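# Draw the reference picture on the paper pad with a marker

## Task

Use the marker to reproduce the 'drawing' reference picture on the paper pad. The reference covers the entire sheet, and its top edge corresponds to the long edge of the pad farthest from the robot. The narrow scrap strip next to the pad does not count toward the result.

## Robot and tools

ROBOT. Two arms, left_arm (left hand) and right_arm (right hand), each with a five-fingered hand. The calibrated base positions in the scene frame are left_arm (+0.034, +0.370, 0) m and right_arm (-0.024, -0.442, 0) m, both turned almost exactly like the scene frame. The marker, pad and scrap strip lie on the table. A loose object may occasionally get a brief push from outside. Nothing may fall off or be left off the table.

FRAMES. Scene frame: origin on the table surface, midway between the nominal bases, +z up, +x away from the robot over the table, left_arm on the +y side. Image left/right does not match the arm names. Reported hand positions, orientations and velocities are in each arm's own base frame. Motion offsets are along the axes of that arm's current Hand target. The hand point sits 0.05 m in front of the palm and 0.15 m out from the wrist flange. Its +z runs along the straight fingers and +y points out of the palm. On the right hand +x points away from the thumb; on the left hand it points toward the thumb. Straight fingers extend 0.06-0.07 m past the point along +z, centred 0.06 m behind it along -y. A wrist bracket on the little-finger side can strike things. With the fingers level, the wrist can hang below the hand point and reach the table first. Printed poses can be off by a few cm.

THE 28-NUMBER ROW. Every motion argument uses one row of 28 numbers, each in [-1, 1], always covering both arms. The order is:
- left dx, dy, dz, rx, ry, rz
- left thumb_turn, thumb_bend, index, middle, ring, little, force_limit, speed
- the same 14 numbers for the right arm

The six pose numbers are an offset from that arm's Hand target as it stood when the action or move began, not an absolute pose. 1.0 means 0.6 m or 180 degrees. rx, ry, rz form a single rotation vector. Sending all six as 0 re-requests the current Hand target.

Hand motor numbers run from -1 (open/straight) to +1 (closed/curled). A thumb_turn of +1 puts the thumb opposite the fingers, which suits grasping a 0.025-0.065 m object such as a marker. force_limit maps -1..+1 to roughly 0-10 N at the fingertip (15 N for the thumb motors). speed reaches full speed at +0.48; for gentle closing use -0.94 or below. No value means "unchanged". To keep a hand as it is, repeat the last eight numbers you actually sent for it. If you have not sent any yet, send its hand_measured values, then its hand_force_limit and hand_speed. To grip harder, raise force_limit and send a target that is more closed than hand_measured.

TOOLS.
- execute_actions(actions, cameras): actions is a list of actions. Each action is a table of up to 15 rows, one row per 1/30 s step, and every row is measured from the start pose of that action. A short table repeats its final row for the remaining steps. An empty list returns all camera images.
- move(target, speed, blend, stop_force, zero, blocking, cameras): straight-line paths toward one row, or a list of up to 15 rows. Every row in the list is offset from the same starting Hand targets.
  - speed: m/s, 0.002-3.6, default 0.25.
  - blend: metres of corner rounding.
  - stop_force: 3-120 N, ends an arm's path when it meets resistance.
  - zero: defaults to true and re-zeroes the force reading before the move.
  - blocking=false: returns early; cannot be combined with stop_force.
  Paths do not avoid obstacles. Moves are capped at 10 s. Steer around an arm's own base rather than passing close to it.
- wait(seconds 0-10): lets the scene run.
- stop(): brakes a running move.
- zoom_image(camera, region [x0,y0,x1,y1], at most 504x504 px) on the latest image from cam_high, cam_low, cam_above, cam_left_wrist or cam_right_wrist.
- show_instructions(): shows the reference images.
- zero_wrist_force(arm).
- finished_scene(): ends the scene irreversibly.

RESULTS. Each result gives robot state per arm:
- end_effector_position (m) and quat, in the arm's base frame
- Hand target: the last commanded pose after clipping; the next offsets count from it
- joint positions and torques
- Wrist force and Wrist torque along the hand axes, with a push from a surface reading as force into the arm, plus a peak line
- hand_measured, hand_stopped_by (moving, target, force, stalled, fault) and hand_load_n, all in motor order

A move adds a "move:" line with its ending (done, off_target, moving, held, fault) and any limits (paced = pose clipped, held = steps withheld). Done means within 3 mm and 2 degrees of the target, but it does not show contact. If the hand rests short of its target, send the missing distance as a new offset. Commanded orientation is clipped to within 32 degrees of the measured orientation at each step.

CAUTIONS.
- The arms are stiff. Pushing even slightly past a firm surface can trigger a fault: 150±25 N on any part, or a joint torque limit. Wrist joints allow only 25.4 N m. A fault stops the arm for 10 s.
- To draw, lower the marker tip onto the pad slowly with a small stop_force, then slide at a very shallow depth. Leave stop_force out when lifting off.
- To end a push, command a target back past the hand point.
- The clearance check and contact between the two hands matter; a press between the arms can fail the task.
- Avoid drops, slams, and heavy or fast-swung loads on the fingers.
- Motors heat when holding, stretched out or straining. A MOTOR HOT line warns of this; at 85 °C the arm brakes for 30-60 s.

Each tool is called after "Emit:" as name(argument=value, ...) on one line, values as JSON.

Reference images:

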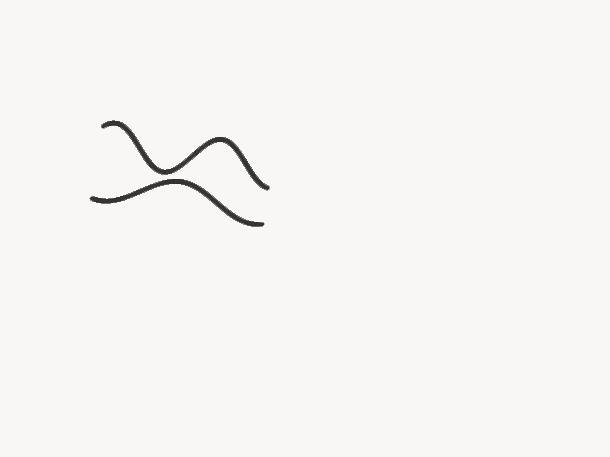

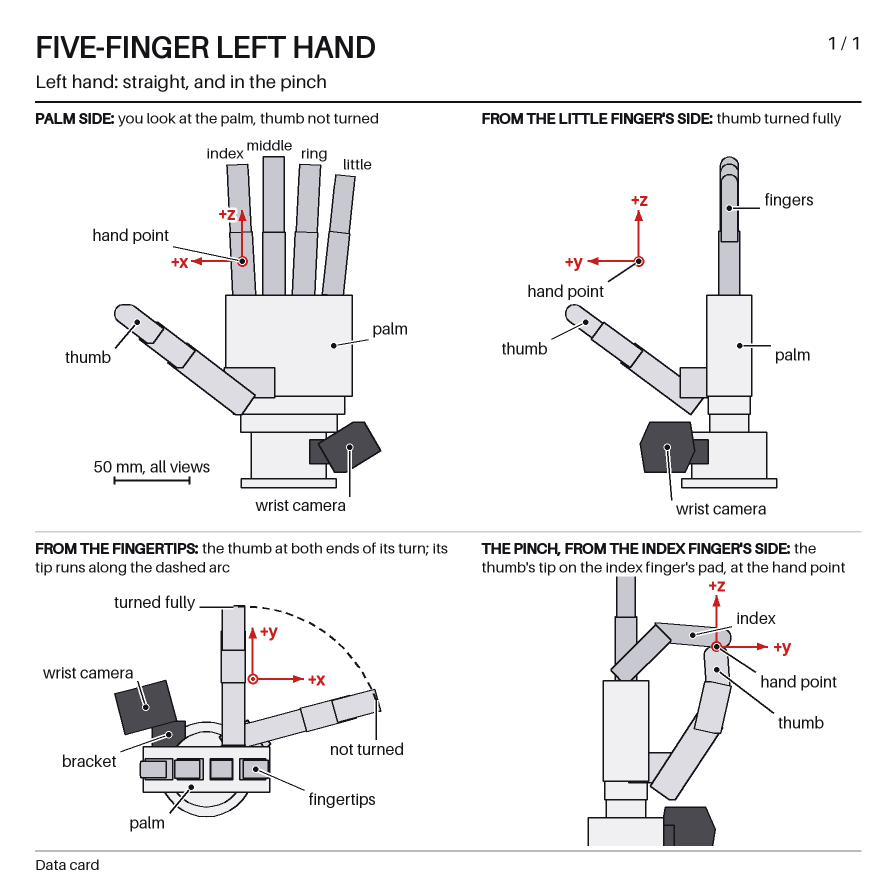

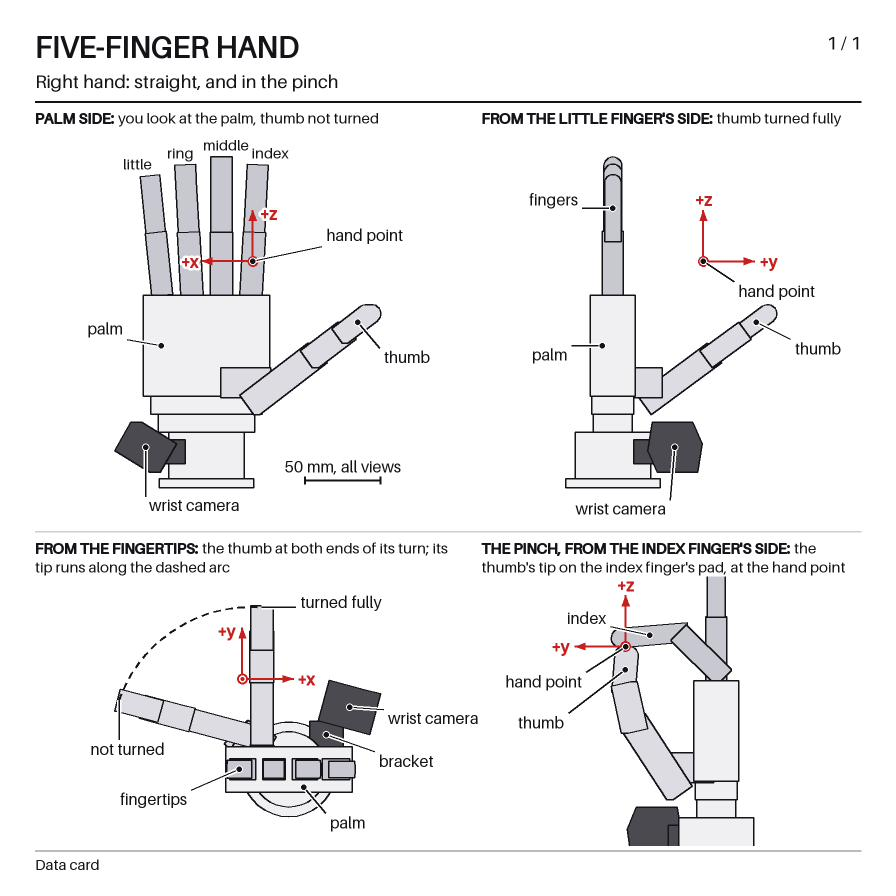

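## Session

Emit:
execute_actions(actions=[])

Scene clock: 0.00 s.
left_arm: end_effector_position=(+0.6123, -0.6527, +0.2914) hand_measured=(-1.000, -1.000, -1.000, -1.000, -1.000, -1.000) hand_load_n=(+0.0, +0.0, +0.0, +0.0, +0.0, +0.0) hand_stopped_by=(target, target, target, target, target, target) hand_force_limit=0.00 hand_speed=-0.80 end_effector_quat_wxyz=(+0.253, +0.832, +0.203, +0.450) | right_arm: end_effector_position=(-0.0188, +0.1656, +0.2414) hand_measured=(-1.000, -1.000, -1.000, -1.000, -1.000, -1.000) hand_load_n=(+0.0, +0.0, +0.5, +0.0, +0.0, +0.0) hand_stopped_by=(target, target, target, target, target, target) hand_force_limit=0.00 hand_speed=-0.80 end_effector_quat_wxyz=(-0.142, +0.838, -0.390, +0.354)
Joint positions: left_arm=[2.358 -2.436 -0.707 2.599 -2.018 0.563] | right_arm=[1.645 -1.734 2.072 1.361 2.345 -2.146]
Joint velocities: within noise
Joint torques (N m): no reading
Wrist force (N): no reading
Wrist torque (N m): no reading
Wrist force, peak (N): no reading
Hand target: left_arm +0.6123, -0.6527, +0.2914; +0.253, +0.832, +0.203, +0.450 | right_arm -0.0188, +0.1656, +0.2414; -0.142, +0.838, -0.390, +0.354

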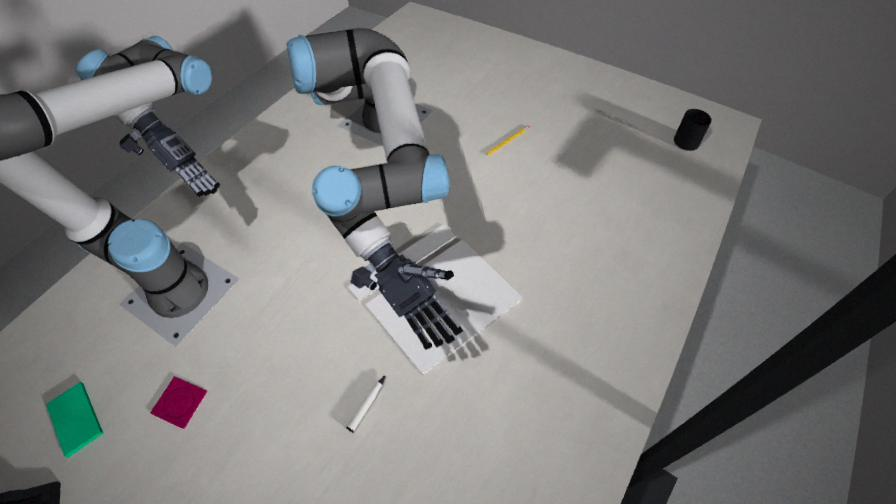

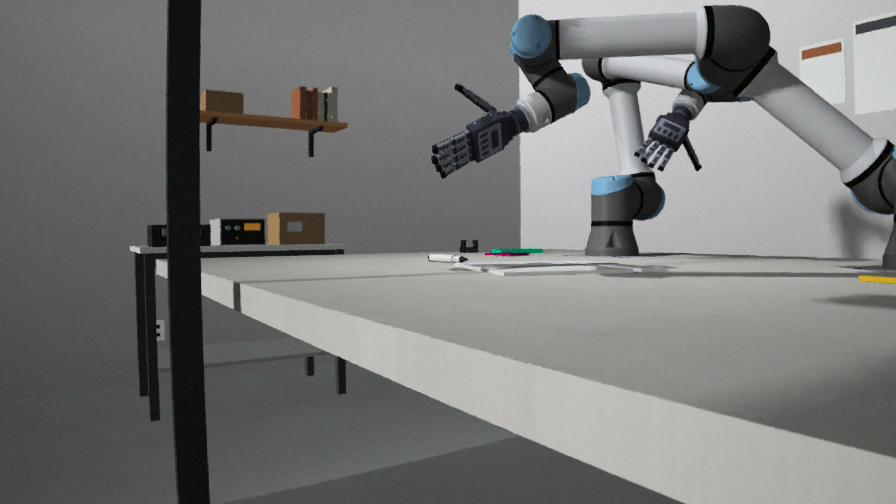

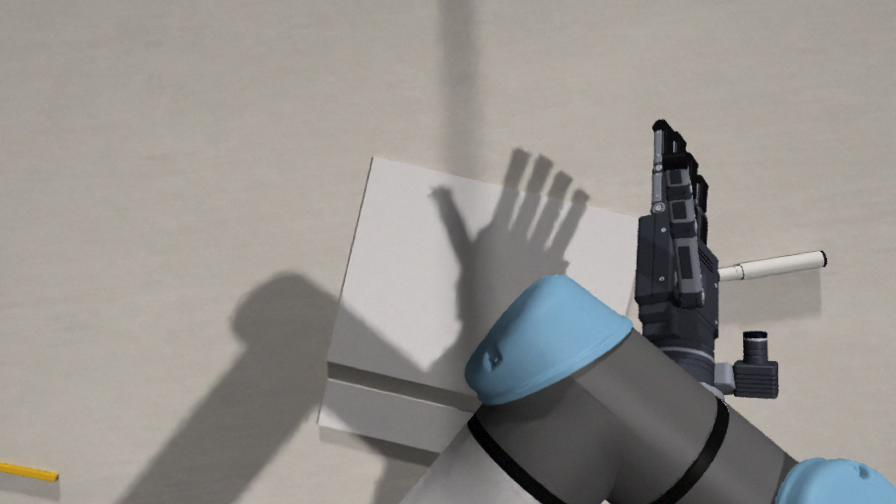

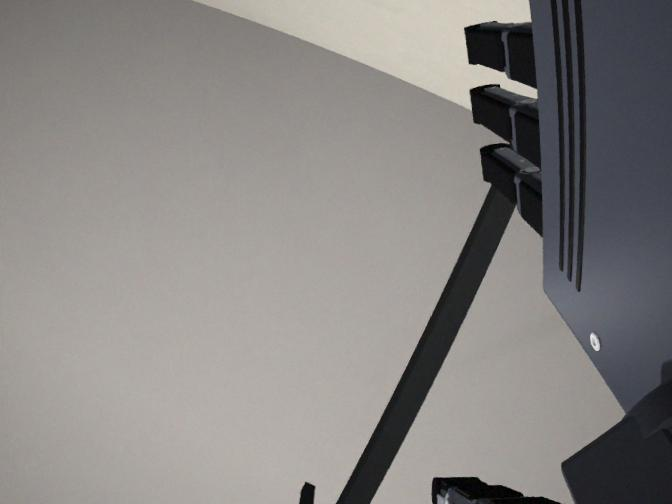

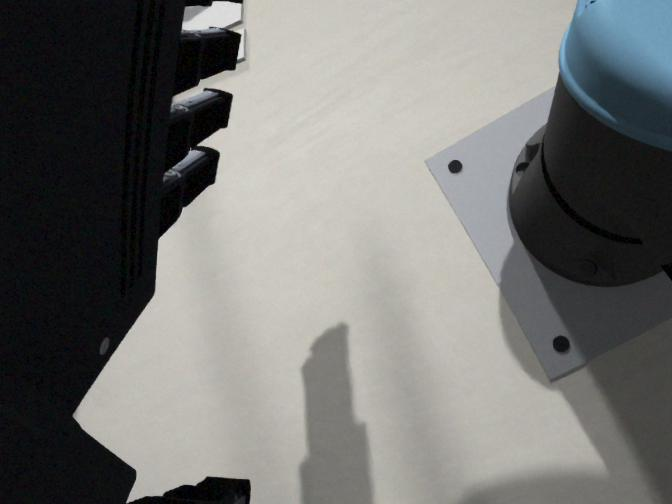

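Emit:
move(target=[0.7785,-0.962,-0.559,0,0,0,-1,-1,-1,-1,-1,-1,0,-0.8,0,0,0,0,0,0,-1,-1,-1,-1,-1,-1,0,-0.8], speed=0.3, cameras=["all"])

Scene clock: 43.03 s.
left_arm: end_effector_position=(+0.5020, +0.1471, +0.4009) hand_measured=(-1.000, -1.000, -1.000, -1.000, -1.000, -1.000) hand_load_n=(+0.0, +0.0, +0.0, +0.0, +0.0, +0.0) hand_stopped_by=(target, target, target, target, target, target) hand_force_limit=0.00 hand_speed=-0.80 end_effector_quat_wxyz=(+0.253, +0.832, +0.203, +0.450) | right_arm: end_effector_position=(-0.0188, +0.1656, +0.2414) hand_measured=(-1.000, -1.000, -1.000, -1.000, -1.000, -1.000) hand_load_n=(+0.0, +0.0, +0.0, +0.0, +0.0, +0.0) hand_stopped_by=(target, target, target, target, target, target) hand_force_limit=0.00 hand_speed=-0.80 end_effector_quat_wxyz=(-0.142, +0.838, -0.390, +0.354)
Joint positions: left_arm=[4.251 -1.672 -1.703 2.145 -0.518 2.001] | right_arm=[1.645 -1.734 2.072 1.361 2.345 -2.146]
Joint torques (N m): left_arm=[7.56 13.07 27.78 -4.52 -0.77 1.74] | right_arm=[0.96 -8.91 -17.6 2.45 0.99 0.23]
Wrist force (N): left_arm=[0.2 0.4 -0.2] | right_arm=[0.5 -0.3 -0.1]
Wrist torque (N m): left_arm=[0.05 -0.07 -0.03] | right_arm=[-0.04 -0.07 0.03]
Wrist force, peak (N): left_arm=[1.0 -1.4 -0.4] | right_arm=[0.7 -0.2 0.8]
Hand target: left_arm +0.5020, +0.1471, +0.4009; +0.253, +0.832, +0.203, +0.450 | right_arm -0.0188, +0.1656, +0.2414; -0.142, +0.838, -0.390, +0.354
Off the commanded pose: left_arm 0.000 m, 0 deg | right_arm 0.000 m, 0 deg.
move: done

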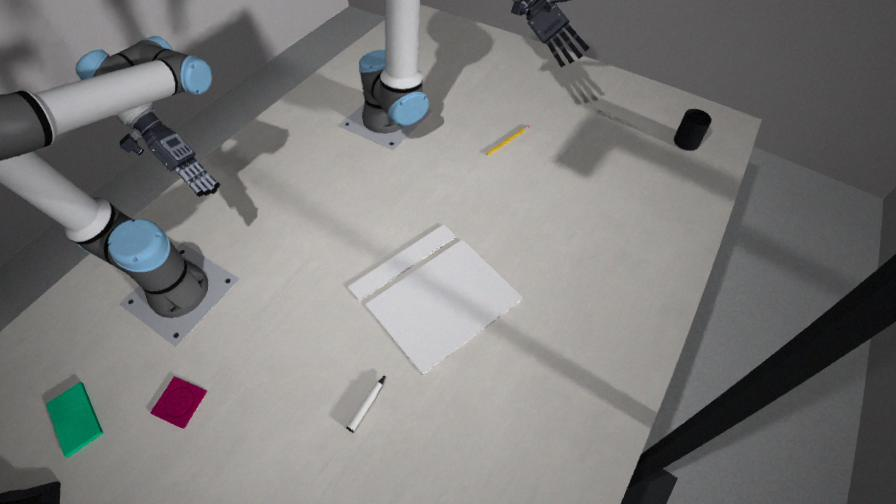

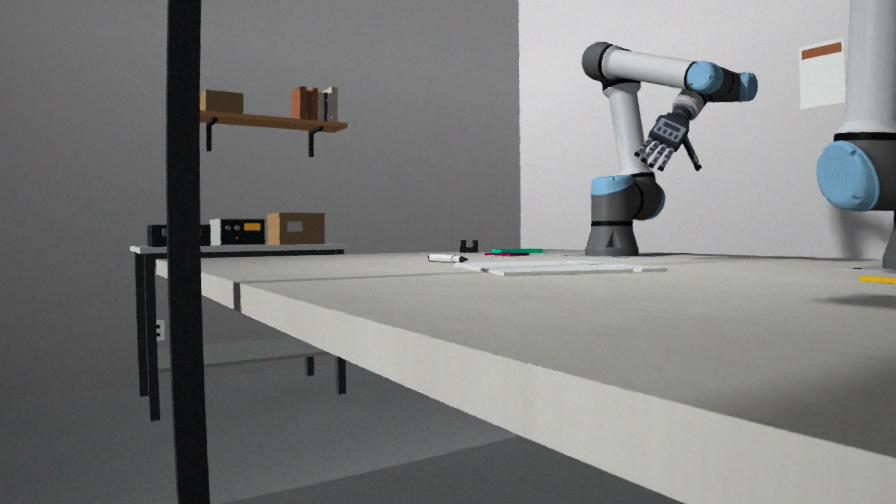

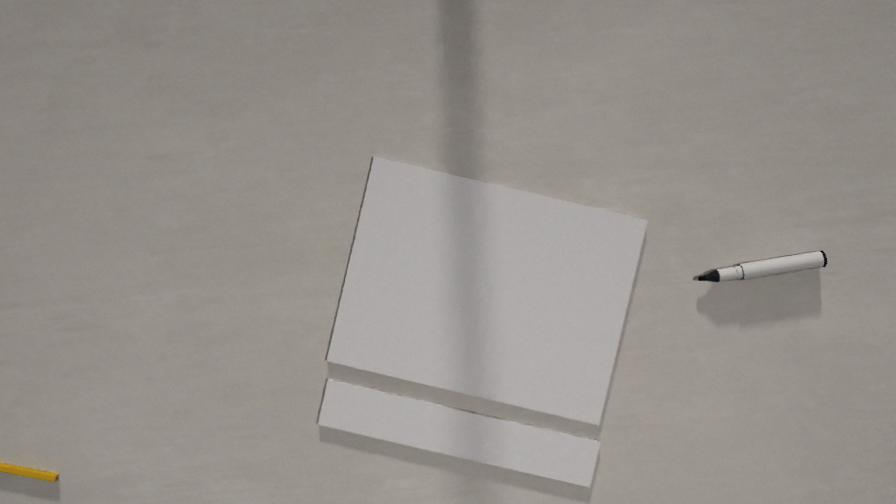

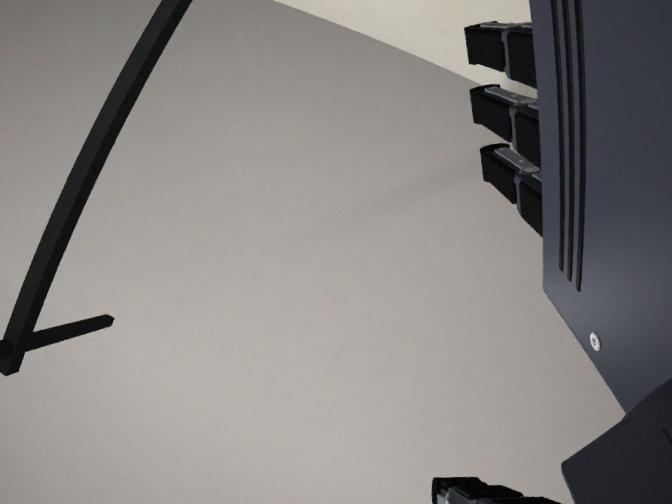

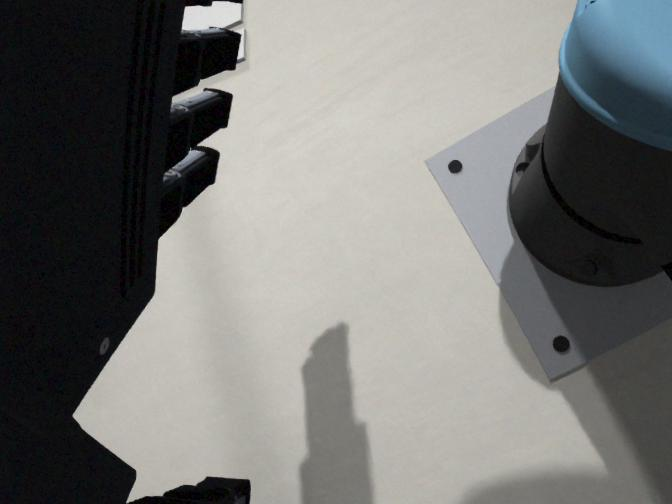

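Emit:
zoom_image(camera="cam_above", region=[660, 220, 860, 340])

Emit:
zoom_image(camera="cam_low", region=[400, 220, 680, 300])

Emit:
zoom_image(camera="cam_high", region=[300, 200, 560, 460])

Scaled by 2.520 from the camera's 896x504 image, which has a finer 1280x720 frame.

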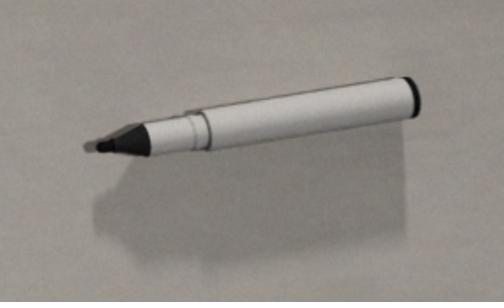

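Scaled by 1.800 from the camera's 896x504 image, which has a finer 1280x720 frame.

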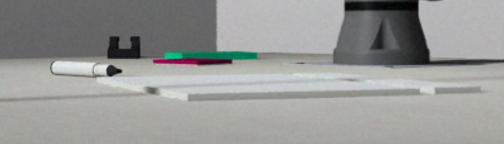

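Scaled by 1.938 from the camera's 896x504 image, which has a finer 1280x720 frame.

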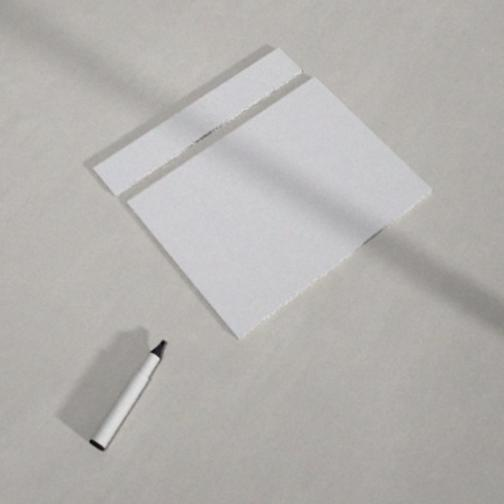

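Emit:
move(target=[[0,0,0,0,0,0,-1,-1,-1,-1,-1,-1,0,-0.8,0.0818,-0.4415,0.1197,0.06,0.004,0.083,1,0,-0.35,-0.35,-1,-1,0,-0.3],[0,0,0,0,0,0,-1,-1,-1,-1,-1,-1,0,-0.8,0.6206,-0.3718,0.7862,0.149,0.0095,0.207,1,0,-0.35,-0.35,-1,-1,0,-0.3]], speed=0.3, blend=[0.08,0], cameras=["all"])

Scene clock: 171.83 s.
left_arm: end_effector_position=(+0.5020, +0.1471, +0.4009) hand_measured=(-1.000, -1.000, -1.000, -1.000, -1.000, -1.000) hand_load_n=(+0.0, +0.0, +0.0, +0.0, +0.0, +0.0) hand_stopped_by=(target, target, target, target, target, target) hand_force_limit=0.00 hand_speed=-0.80 end_effector_quat_wxyz=(+0.253, +0.832, +0.203, +0.450) | right_arm: end_effector_position=(+0.6026, +0.0133, +0.2015) hand_measured=(+1.000, +0.000, -0.350, -0.350, -1.000, -1.000) hand_load_n=(+0.0, +0.0, +0.0, +0.0, +0.0, +0.0) hand_stopped_by=(target, target, target, target, target, target) hand_force_limit=0.00 hand_speed=-0.30 end_effector_quat_wxyz=(-0.428, +0.611, -0.545, +0.382)
Joint positions: left_arm=[4.251 -1.672 -1.703 2.145 -0.518 2.002] | right_arm=[-0.449 -1.456 1.847 0.015 1.046 -3.355]
Joint torques (N m): left_arm=[7.17 12.22 27.81 -4.74 -0.76 1.73] | right_arm=[6.66 -13.25 -29.44 -1.67 -1.89 2.01]
Wrist force (N): left_arm=[0.3 0.2 -0.2] | right_arm=[-1.3 -0.2 -0.4]
Wrist torque (N m): left_arm=[0.02 -0.07 -0.02] | right_arm=[-0.03 0.19 -0.18]
Wrist force, peak (N): left_arm=[0.5 0.4 -0.5] | right_arm=[-1.4 -0.5 -0.5]
Hand target: left_arm +0.5020, +0.1471, +0.4009; +0.253, +0.832, +0.203, +0.450 | right_arm +0.6027, +0.0133, +0.2014; -0.428, +0.611, -0.545, +0.382
Off the commanded pose: left_arm 0.000 m, 0 deg | right_arm 0.000 m, 0 deg.
move: done

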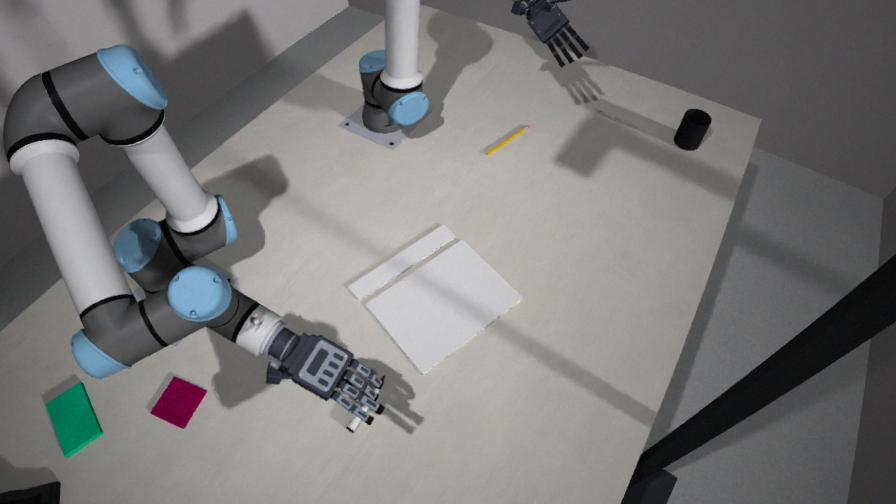

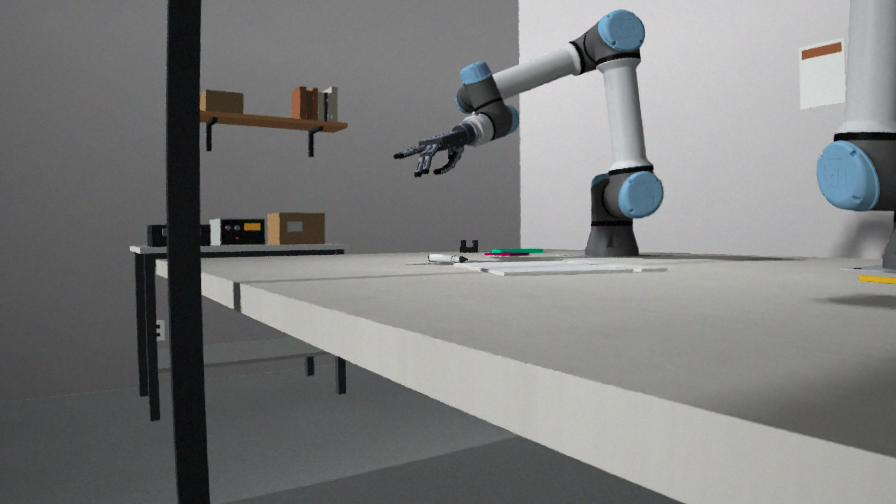

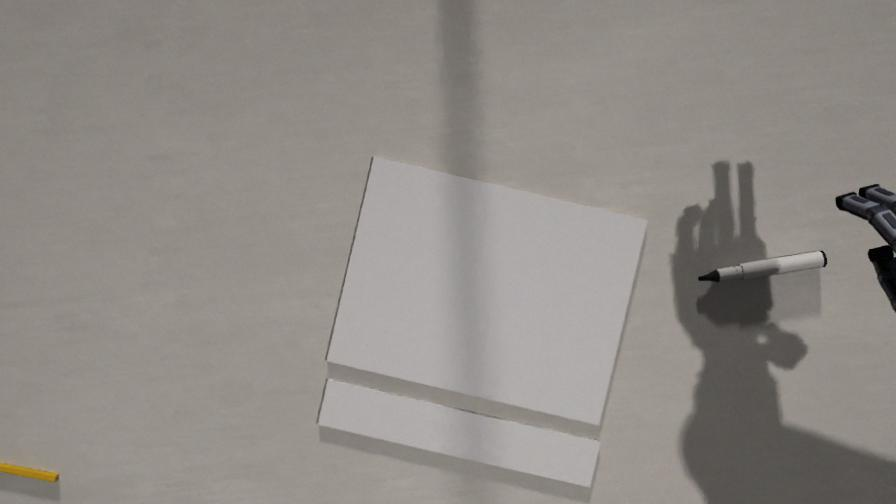

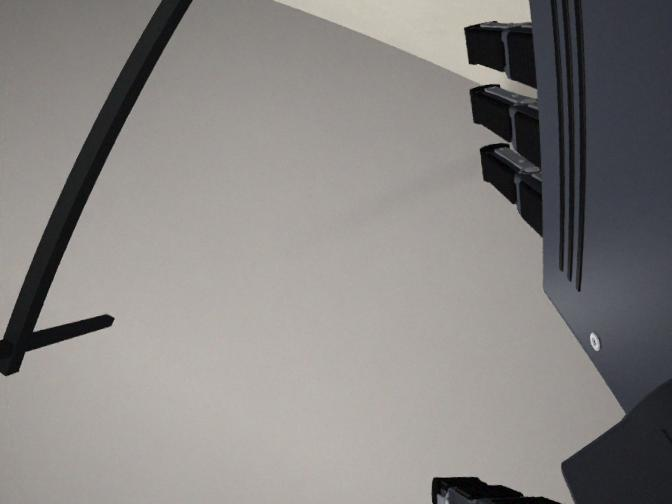

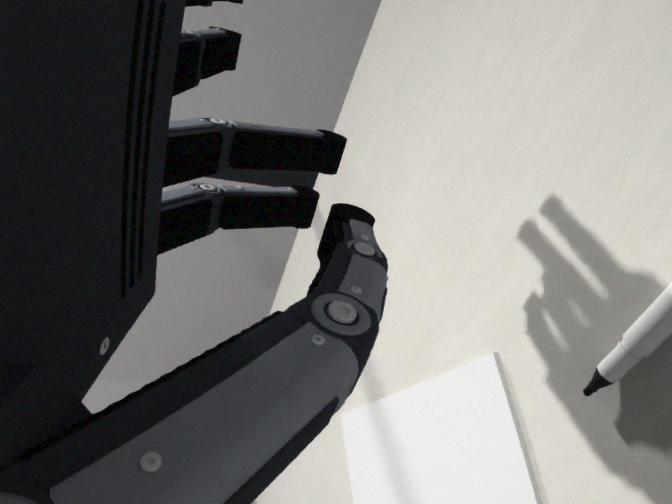

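Emit:
move(target=[0,0,0,0,0,0,-1,-1,-1,-1,-1,-1,0,-0.8,0,0.2036,0.0741,0,0,0,1,0,-0.35,-0.35,-1,-1,0,-0.3], speed=0.2, cameras=["cam_above","cam_low","cam_right_wrist","cam_high"])

Emit:
zoom_image(camera="cam_above", region=[660, 140, 896, 380])

Emit:
zoom_image(camera="cam_low", region=[380, 160, 560, 280])

Scene clock: 192.07 s.
left_arm: end_effector_position=(+0.5020, +0.1471, +0.4009) hand_measured=(-1.000, -1.000, -1.000, -1.000, -1.000, -1.000) hand_load_n=(+0.0, +0.0, +0.0, +0.0, +0.0, +0.0) hand_stopped_by=(target, target, target, target, target, target) hand_force_limit=0.00 hand_speed=-0.80 end_effector_quat_wxyz=(+0.253, +0.832, +0.203, +0.450) | right_arm: end_effector_position=(+0.6026, +0.0132, +0.0715) hand_measured=(+1.000, +0.000, -0.350, -0.350, -1.000, -1.000) hand_load_n=(+0.0, +0.0, +0.0, +0.0, +0.0, +0.0) hand_stopped_by=(target, target, target, target, target, target) hand_force_limit=0.00 hand_speed=-0.30 end_effector_quat_wxyz=(-0.428, +0.611, -0.545, +0.382)
Joint positions: left_arm=[4.251 -1.672 -1.703 2.145 -0.518 2.002] | right_arm=[-0.449 -1.28 2.02 -0.334 1.046 -3.355]
Joint torques (N m): left_arm=[6.72 11.95 27.54 -4.68 -0.84 1.7] | right_arm=[6.69 -17.64 -7.95 -1.81 1.85 1.88]
Wrist force (N): left_arm=[0.2 0.3 -0.3] | right_arm=[-1.2 -0.5 -0.3]
Wrist torque (N m): left_arm=[0.04 -0.06 -0.03] | right_arm=[-0.11 0.15 -0.19]
Wrist force, peak (N): left_arm=[0.6 0.4 -0.1] | right_arm=[-1.0 -1.9 -0.8]
Hand target: left_arm +0.5020, +0.1471, +0.4009; +0.253, +0.832, +0.203, +0.450 | right_arm +0.6027, +0.0132, +0.0715; -0.428, +0.611, -0.545, +0.382
Off the commanded pose: left_arm 0.000 m, 0 deg | right_arm 0.000 m, 0 deg.
move: done
Images, in order (width x height): cam_high 896x504, cam_low 896x504, cam_above 896x504, cam_right_wrist 672x504.

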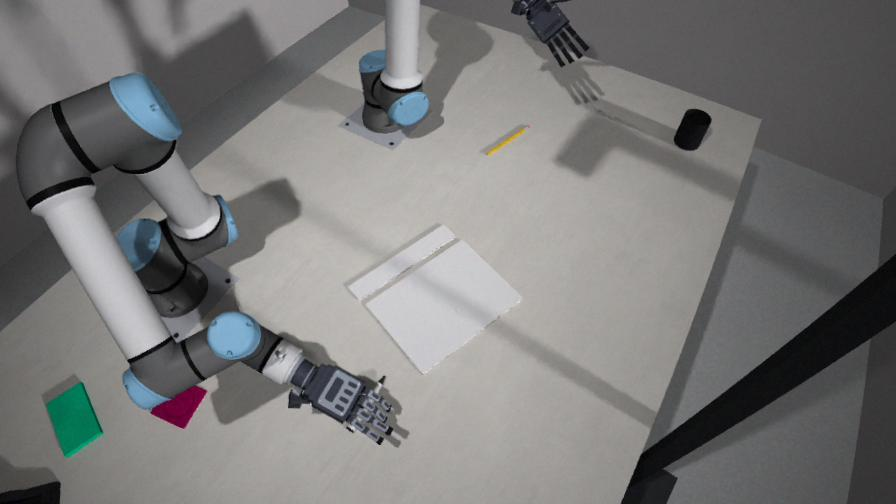

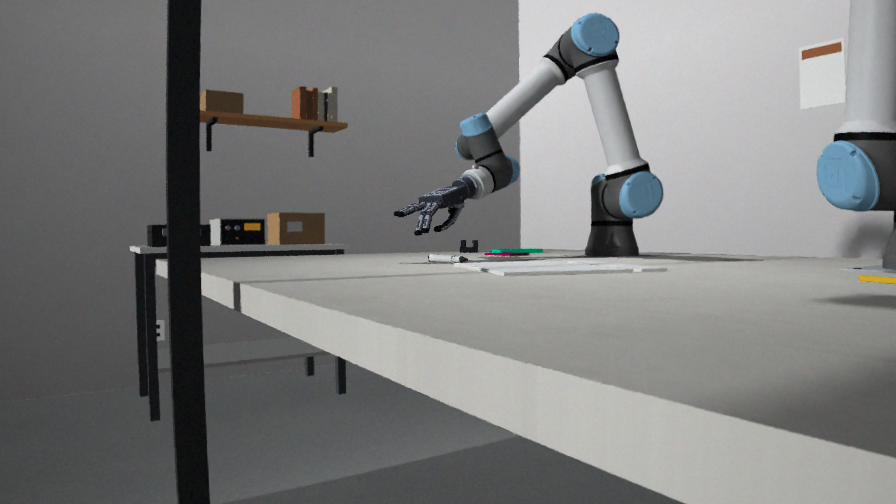

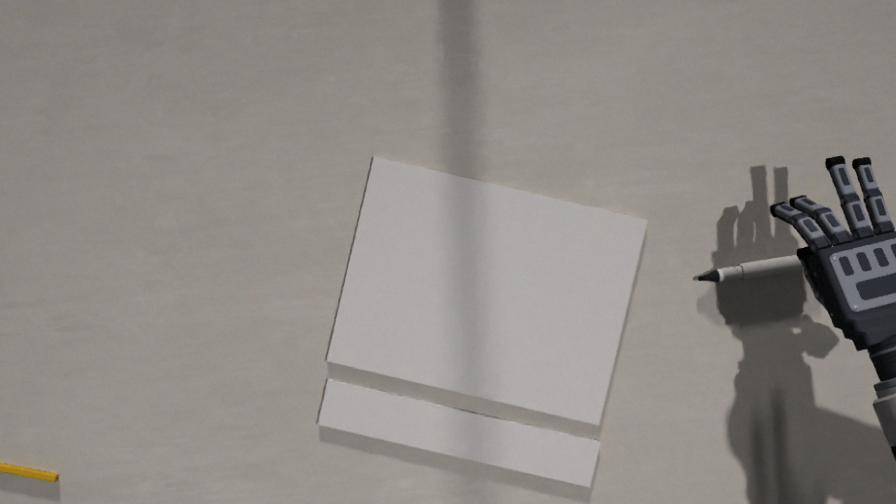

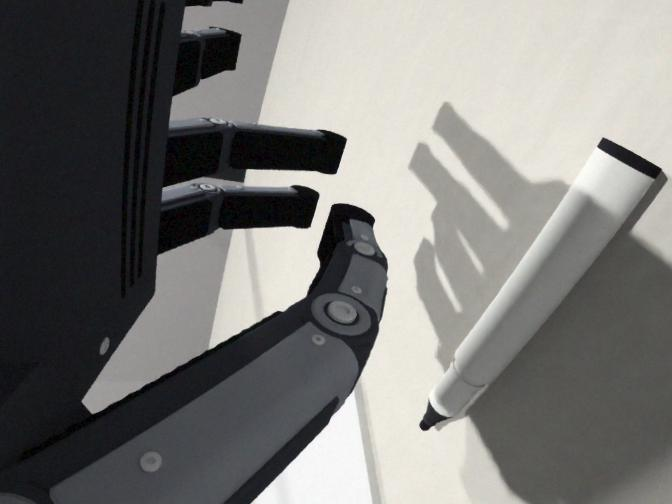

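Scaled by 2.100 from the camera's 896x504 image, which has a finer 1280x720 frame.

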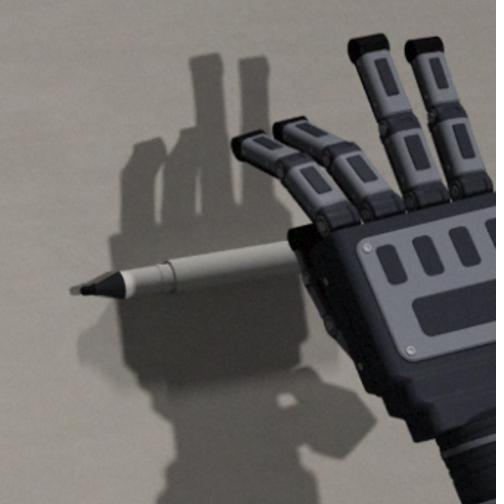

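Scaled by 2.800 from the camera's 896x504 image, which has a finer 1280x720 frame.

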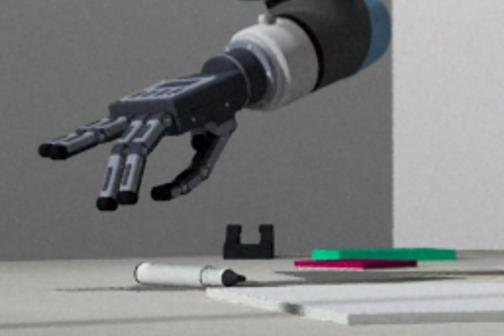

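Emit:
move(target=[0,0,0,0,0,0,-1,-1,-1,-1,-1,-1,0,-0.8,-0.0028,0.0555,-0.0062,0.0556,0,0,1,-0.15,-0.35,-0.35,-1,-1,0,-0.3], speed=0.1, cameras=["cam_above","cam_low","cam_right_wrist"])

Emit:
zoom_image(camera="cam_above", region=[660, 140, 896, 380])

Emit:
zoom_image(camera="cam_low", region=[380, 180, 530, 280])

Scene clock: 236.13 s.
left_arm: end_effector_position=(+0.5020, +0.1471, +0.4009) hand_measured=(-1.000, -1.000, -1.000, -1.000, -1.000, -1.000) hand_load_n=(+0.5, +0.0, +0.0, +0.0, +0.0, +0.0) hand_stopped_by=(target, target, target, target, target, target) hand_force_limit=0.00 hand_speed=-0.80 end_effector_quat_wxyz=(+0.253, +0.832, +0.203, +0.450) | right_arm: end_effector_position=(+0.5877, +0.0132, +0.0414) hand_measured=(+1.000, -0.150, -0.350, -0.350, -1.000, -1.000) hand_load_n=(+0.0, +0.0, +0.0, +0.0, +0.0, +0.0) hand_stopped_by=(target, target, target, target, target, target) hand_force_limit=0.00 hand_speed=-0.30 end_effector_quat_wxyz=(-0.479, +0.572, -0.510, +0.428)
Joint positions: left_arm=[4.251 -1.672 -1.703 2.145 -0.518 2.002] | right_arm=[-0.503 -1.25 2.223 -0.76 0.966 -3.265]
Joint torques (N m): left_arm=[6.29 13 27.5 -4.69 -0.92 1.75] | right_arm=[-6.73 -15.87 -4.98 -2.1 -2.23 1.85]
Wrist force (N): left_arm=[0.4 0.5 0.1] | right_arm=[-1.2 -0.5 0.0]
Wrist torque (N m): left_arm=[0.04 -0.08 -0.02] | right_arm=[-0.13 0.12 -0.20]
Wrist force, peak (N): left_arm=[0.7 0.4 -0.2] | right_arm=[-1.7 -0.2 -0.2]
Hand target: left_arm +0.5020, +0.1471, +0.4009; +0.253, +0.832, +0.203, +0.450 | right_arm +0.5877, +0.0132, +0.0414; -0.479, +0.572, -0.510, +0.428
Off the commanded pose: left_arm 0.000 m, 0 deg | right_arm 0.000 m, 0 deg.
move: done
Images, in order (width x height): cam_low 896x504, cam_above 896x504, cam_right_wrist 672x504.

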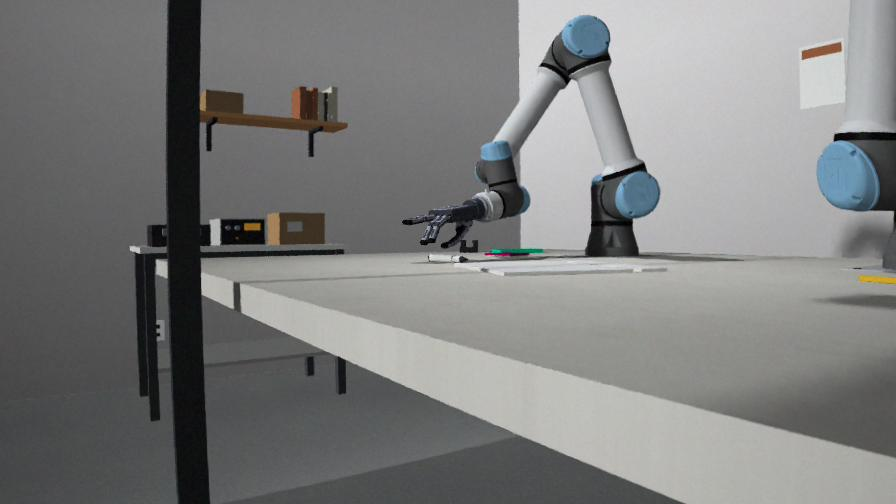

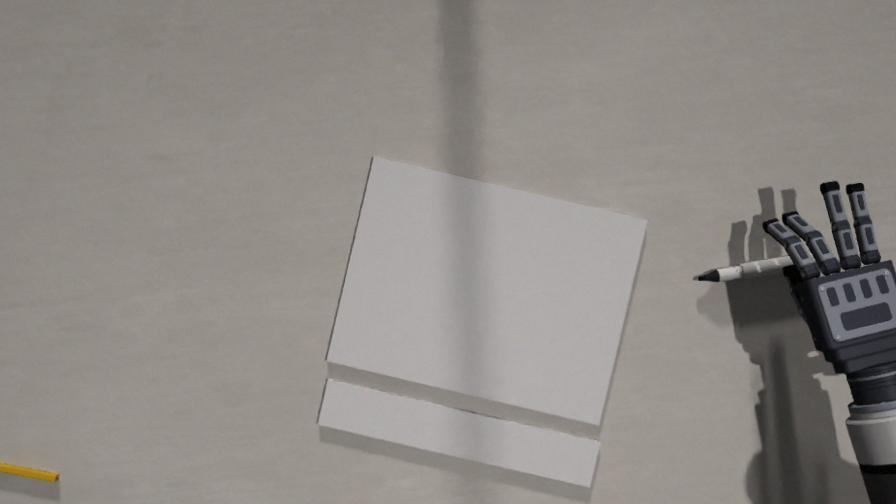

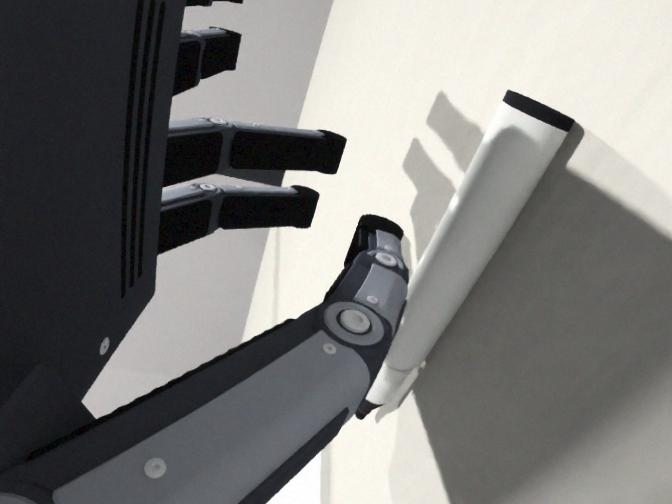

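Scaled by 2.100 from the camera's 896x504 image, which has a finer 1280x720 frame.

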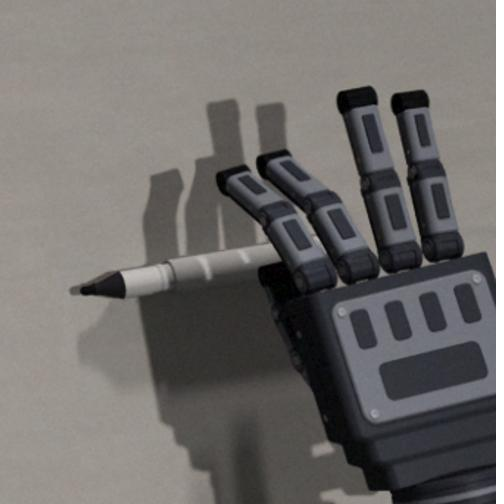

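Scaled by 3.360 from the camera's 896x504 image, which has a finer 1280x720 frame.

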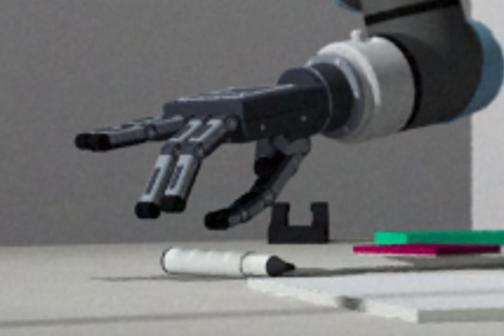

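Emit:
move(target=[[0,0,0,0,0,0,-1,-1,-1,-1,-1,-1,0,-0.8,-0.002,0.003,-0.0171,0,0,0,1,-0.15,-0.35,-0.35,-1,-1,0,-0.3],[0,0,0,0,0,0,-1,-1,-1,-1,-1,-1,0,-0.8,-0.002,0.025,-0.0133,0,0,0,1,-0.15,-0.35,-0.35,-1,-1,0,-0.3]], speed=0.06, stop_force=5, cameras=["cam_above","cam_low","cam_right_wrist"])

Emit:
zoom_image(camera="cam_above", region=[680, 180, 860, 340])

Emit:
zoom_image(camera="cam_low", region=[390, 200, 510, 280])

Scene clock: 254.60 s.
left_arm: end_effector_position=(+0.5020, +0.1471, +0.4009) hand_measured=(-1.000, -1.000, -1.000, -1.000, -1.000, -1.000) hand_load_n=(+0.0, -0.5, +0.0, +0.0, +0.0, +0.0) hand_stopped_by=(target, target, target, target, target, target) hand_force_limit=0.00 hand_speed=-0.80 end_effector_quat_wxyz=(+0.253, +0.832, +0.203, +0.450) | right_arm: end_effector_position=(+0.5772, +0.0132, +0.0280) hand_measured=(+1.000, -0.150, -0.350, -0.350, -1.000, -1.000) hand_load_n=(+0.0, +0.0, +0.0, +0.0, +0.0, +0.0) hand_stopped_by=(target, target, target, target, target, target) hand_force_limit=0.00 hand_speed=-0.30 end_effector_quat_wxyz=(-0.479, +0.572, -0.510, +0.428)
Joint positions: left_arm=[4.251 -1.672 -1.703 2.145 -0.518 2.002] | right_arm=[-0.518 -1.234 2.26 -0.811 0.95 -3.269]
Joint torques (N m): left_arm=[6.62 12.92 27.7 -4.6 -0.74 1.7] | right_arm=[-7.39 -14.02 -4.68 -1.86 -2.34 1.96]
Wrist force (N): left_arm=[0.4 0.2 -0.3] | right_arm=[-1.0 0.1 0.2]
Wrist torque (N m): left_arm=[0.02 -0.09 -0.01] | right_arm=[-0.05 0.10 -0.04]
Wrist force, peak (N): left_arm=[0.5 0.6 -0.1] | right_arm=[-1.8 -0.1 0.2]
Hand target: left_arm +0.5020, +0.1471, +0.4009; +0.253, +0.832, +0.203, +0.450 | right_arm +0.5772, +0.0132, +0.0280; -0.479, +0.572, -0.510, +0.428
Off the commanded pose: left_arm 0.000 m, 0 deg | right_arm 0.000 m, 0 deg.
move: done
Images, in order (width x height): cam_low 896x504, cam_above 896x504, cam_right_wrist 672x504.

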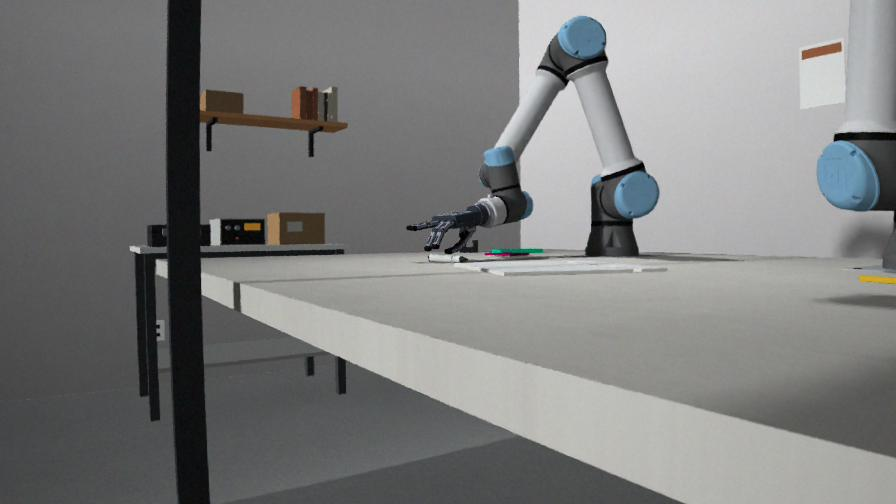

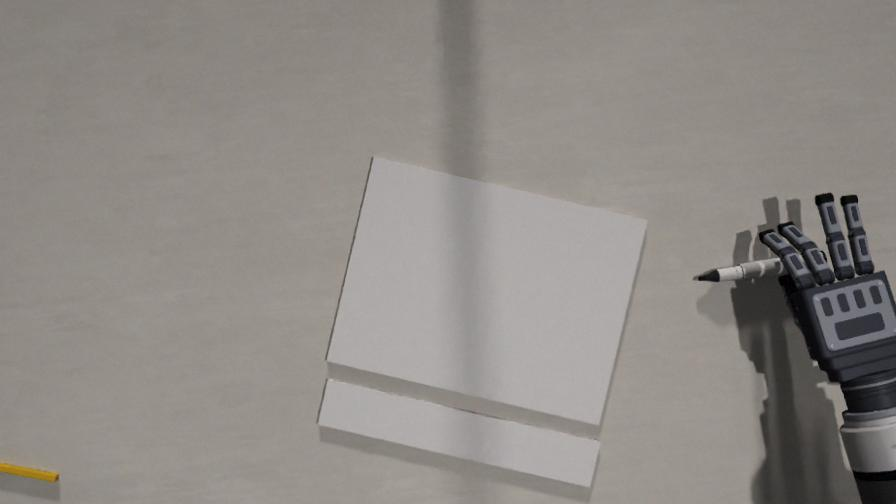

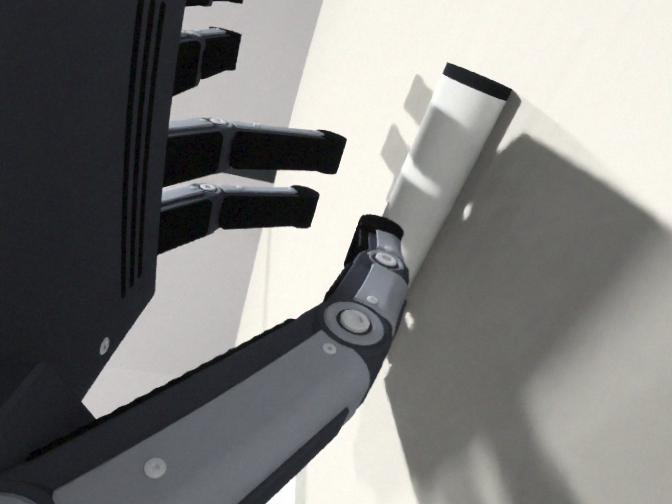

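Scaled by 2.800 from the camera's 896x504 image, which has a finer 1280x720 frame.

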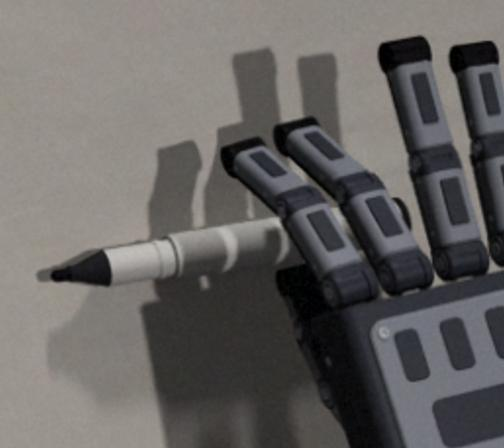

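Scaled by 4.200 from the camera's 896x504 image, which has a finer 1280x720 frame.

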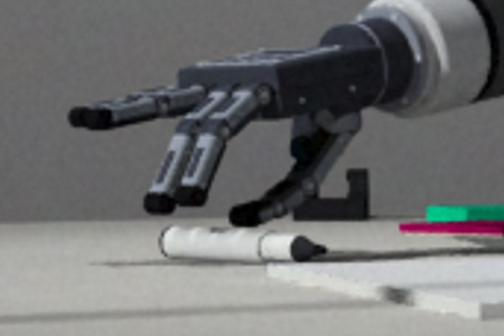

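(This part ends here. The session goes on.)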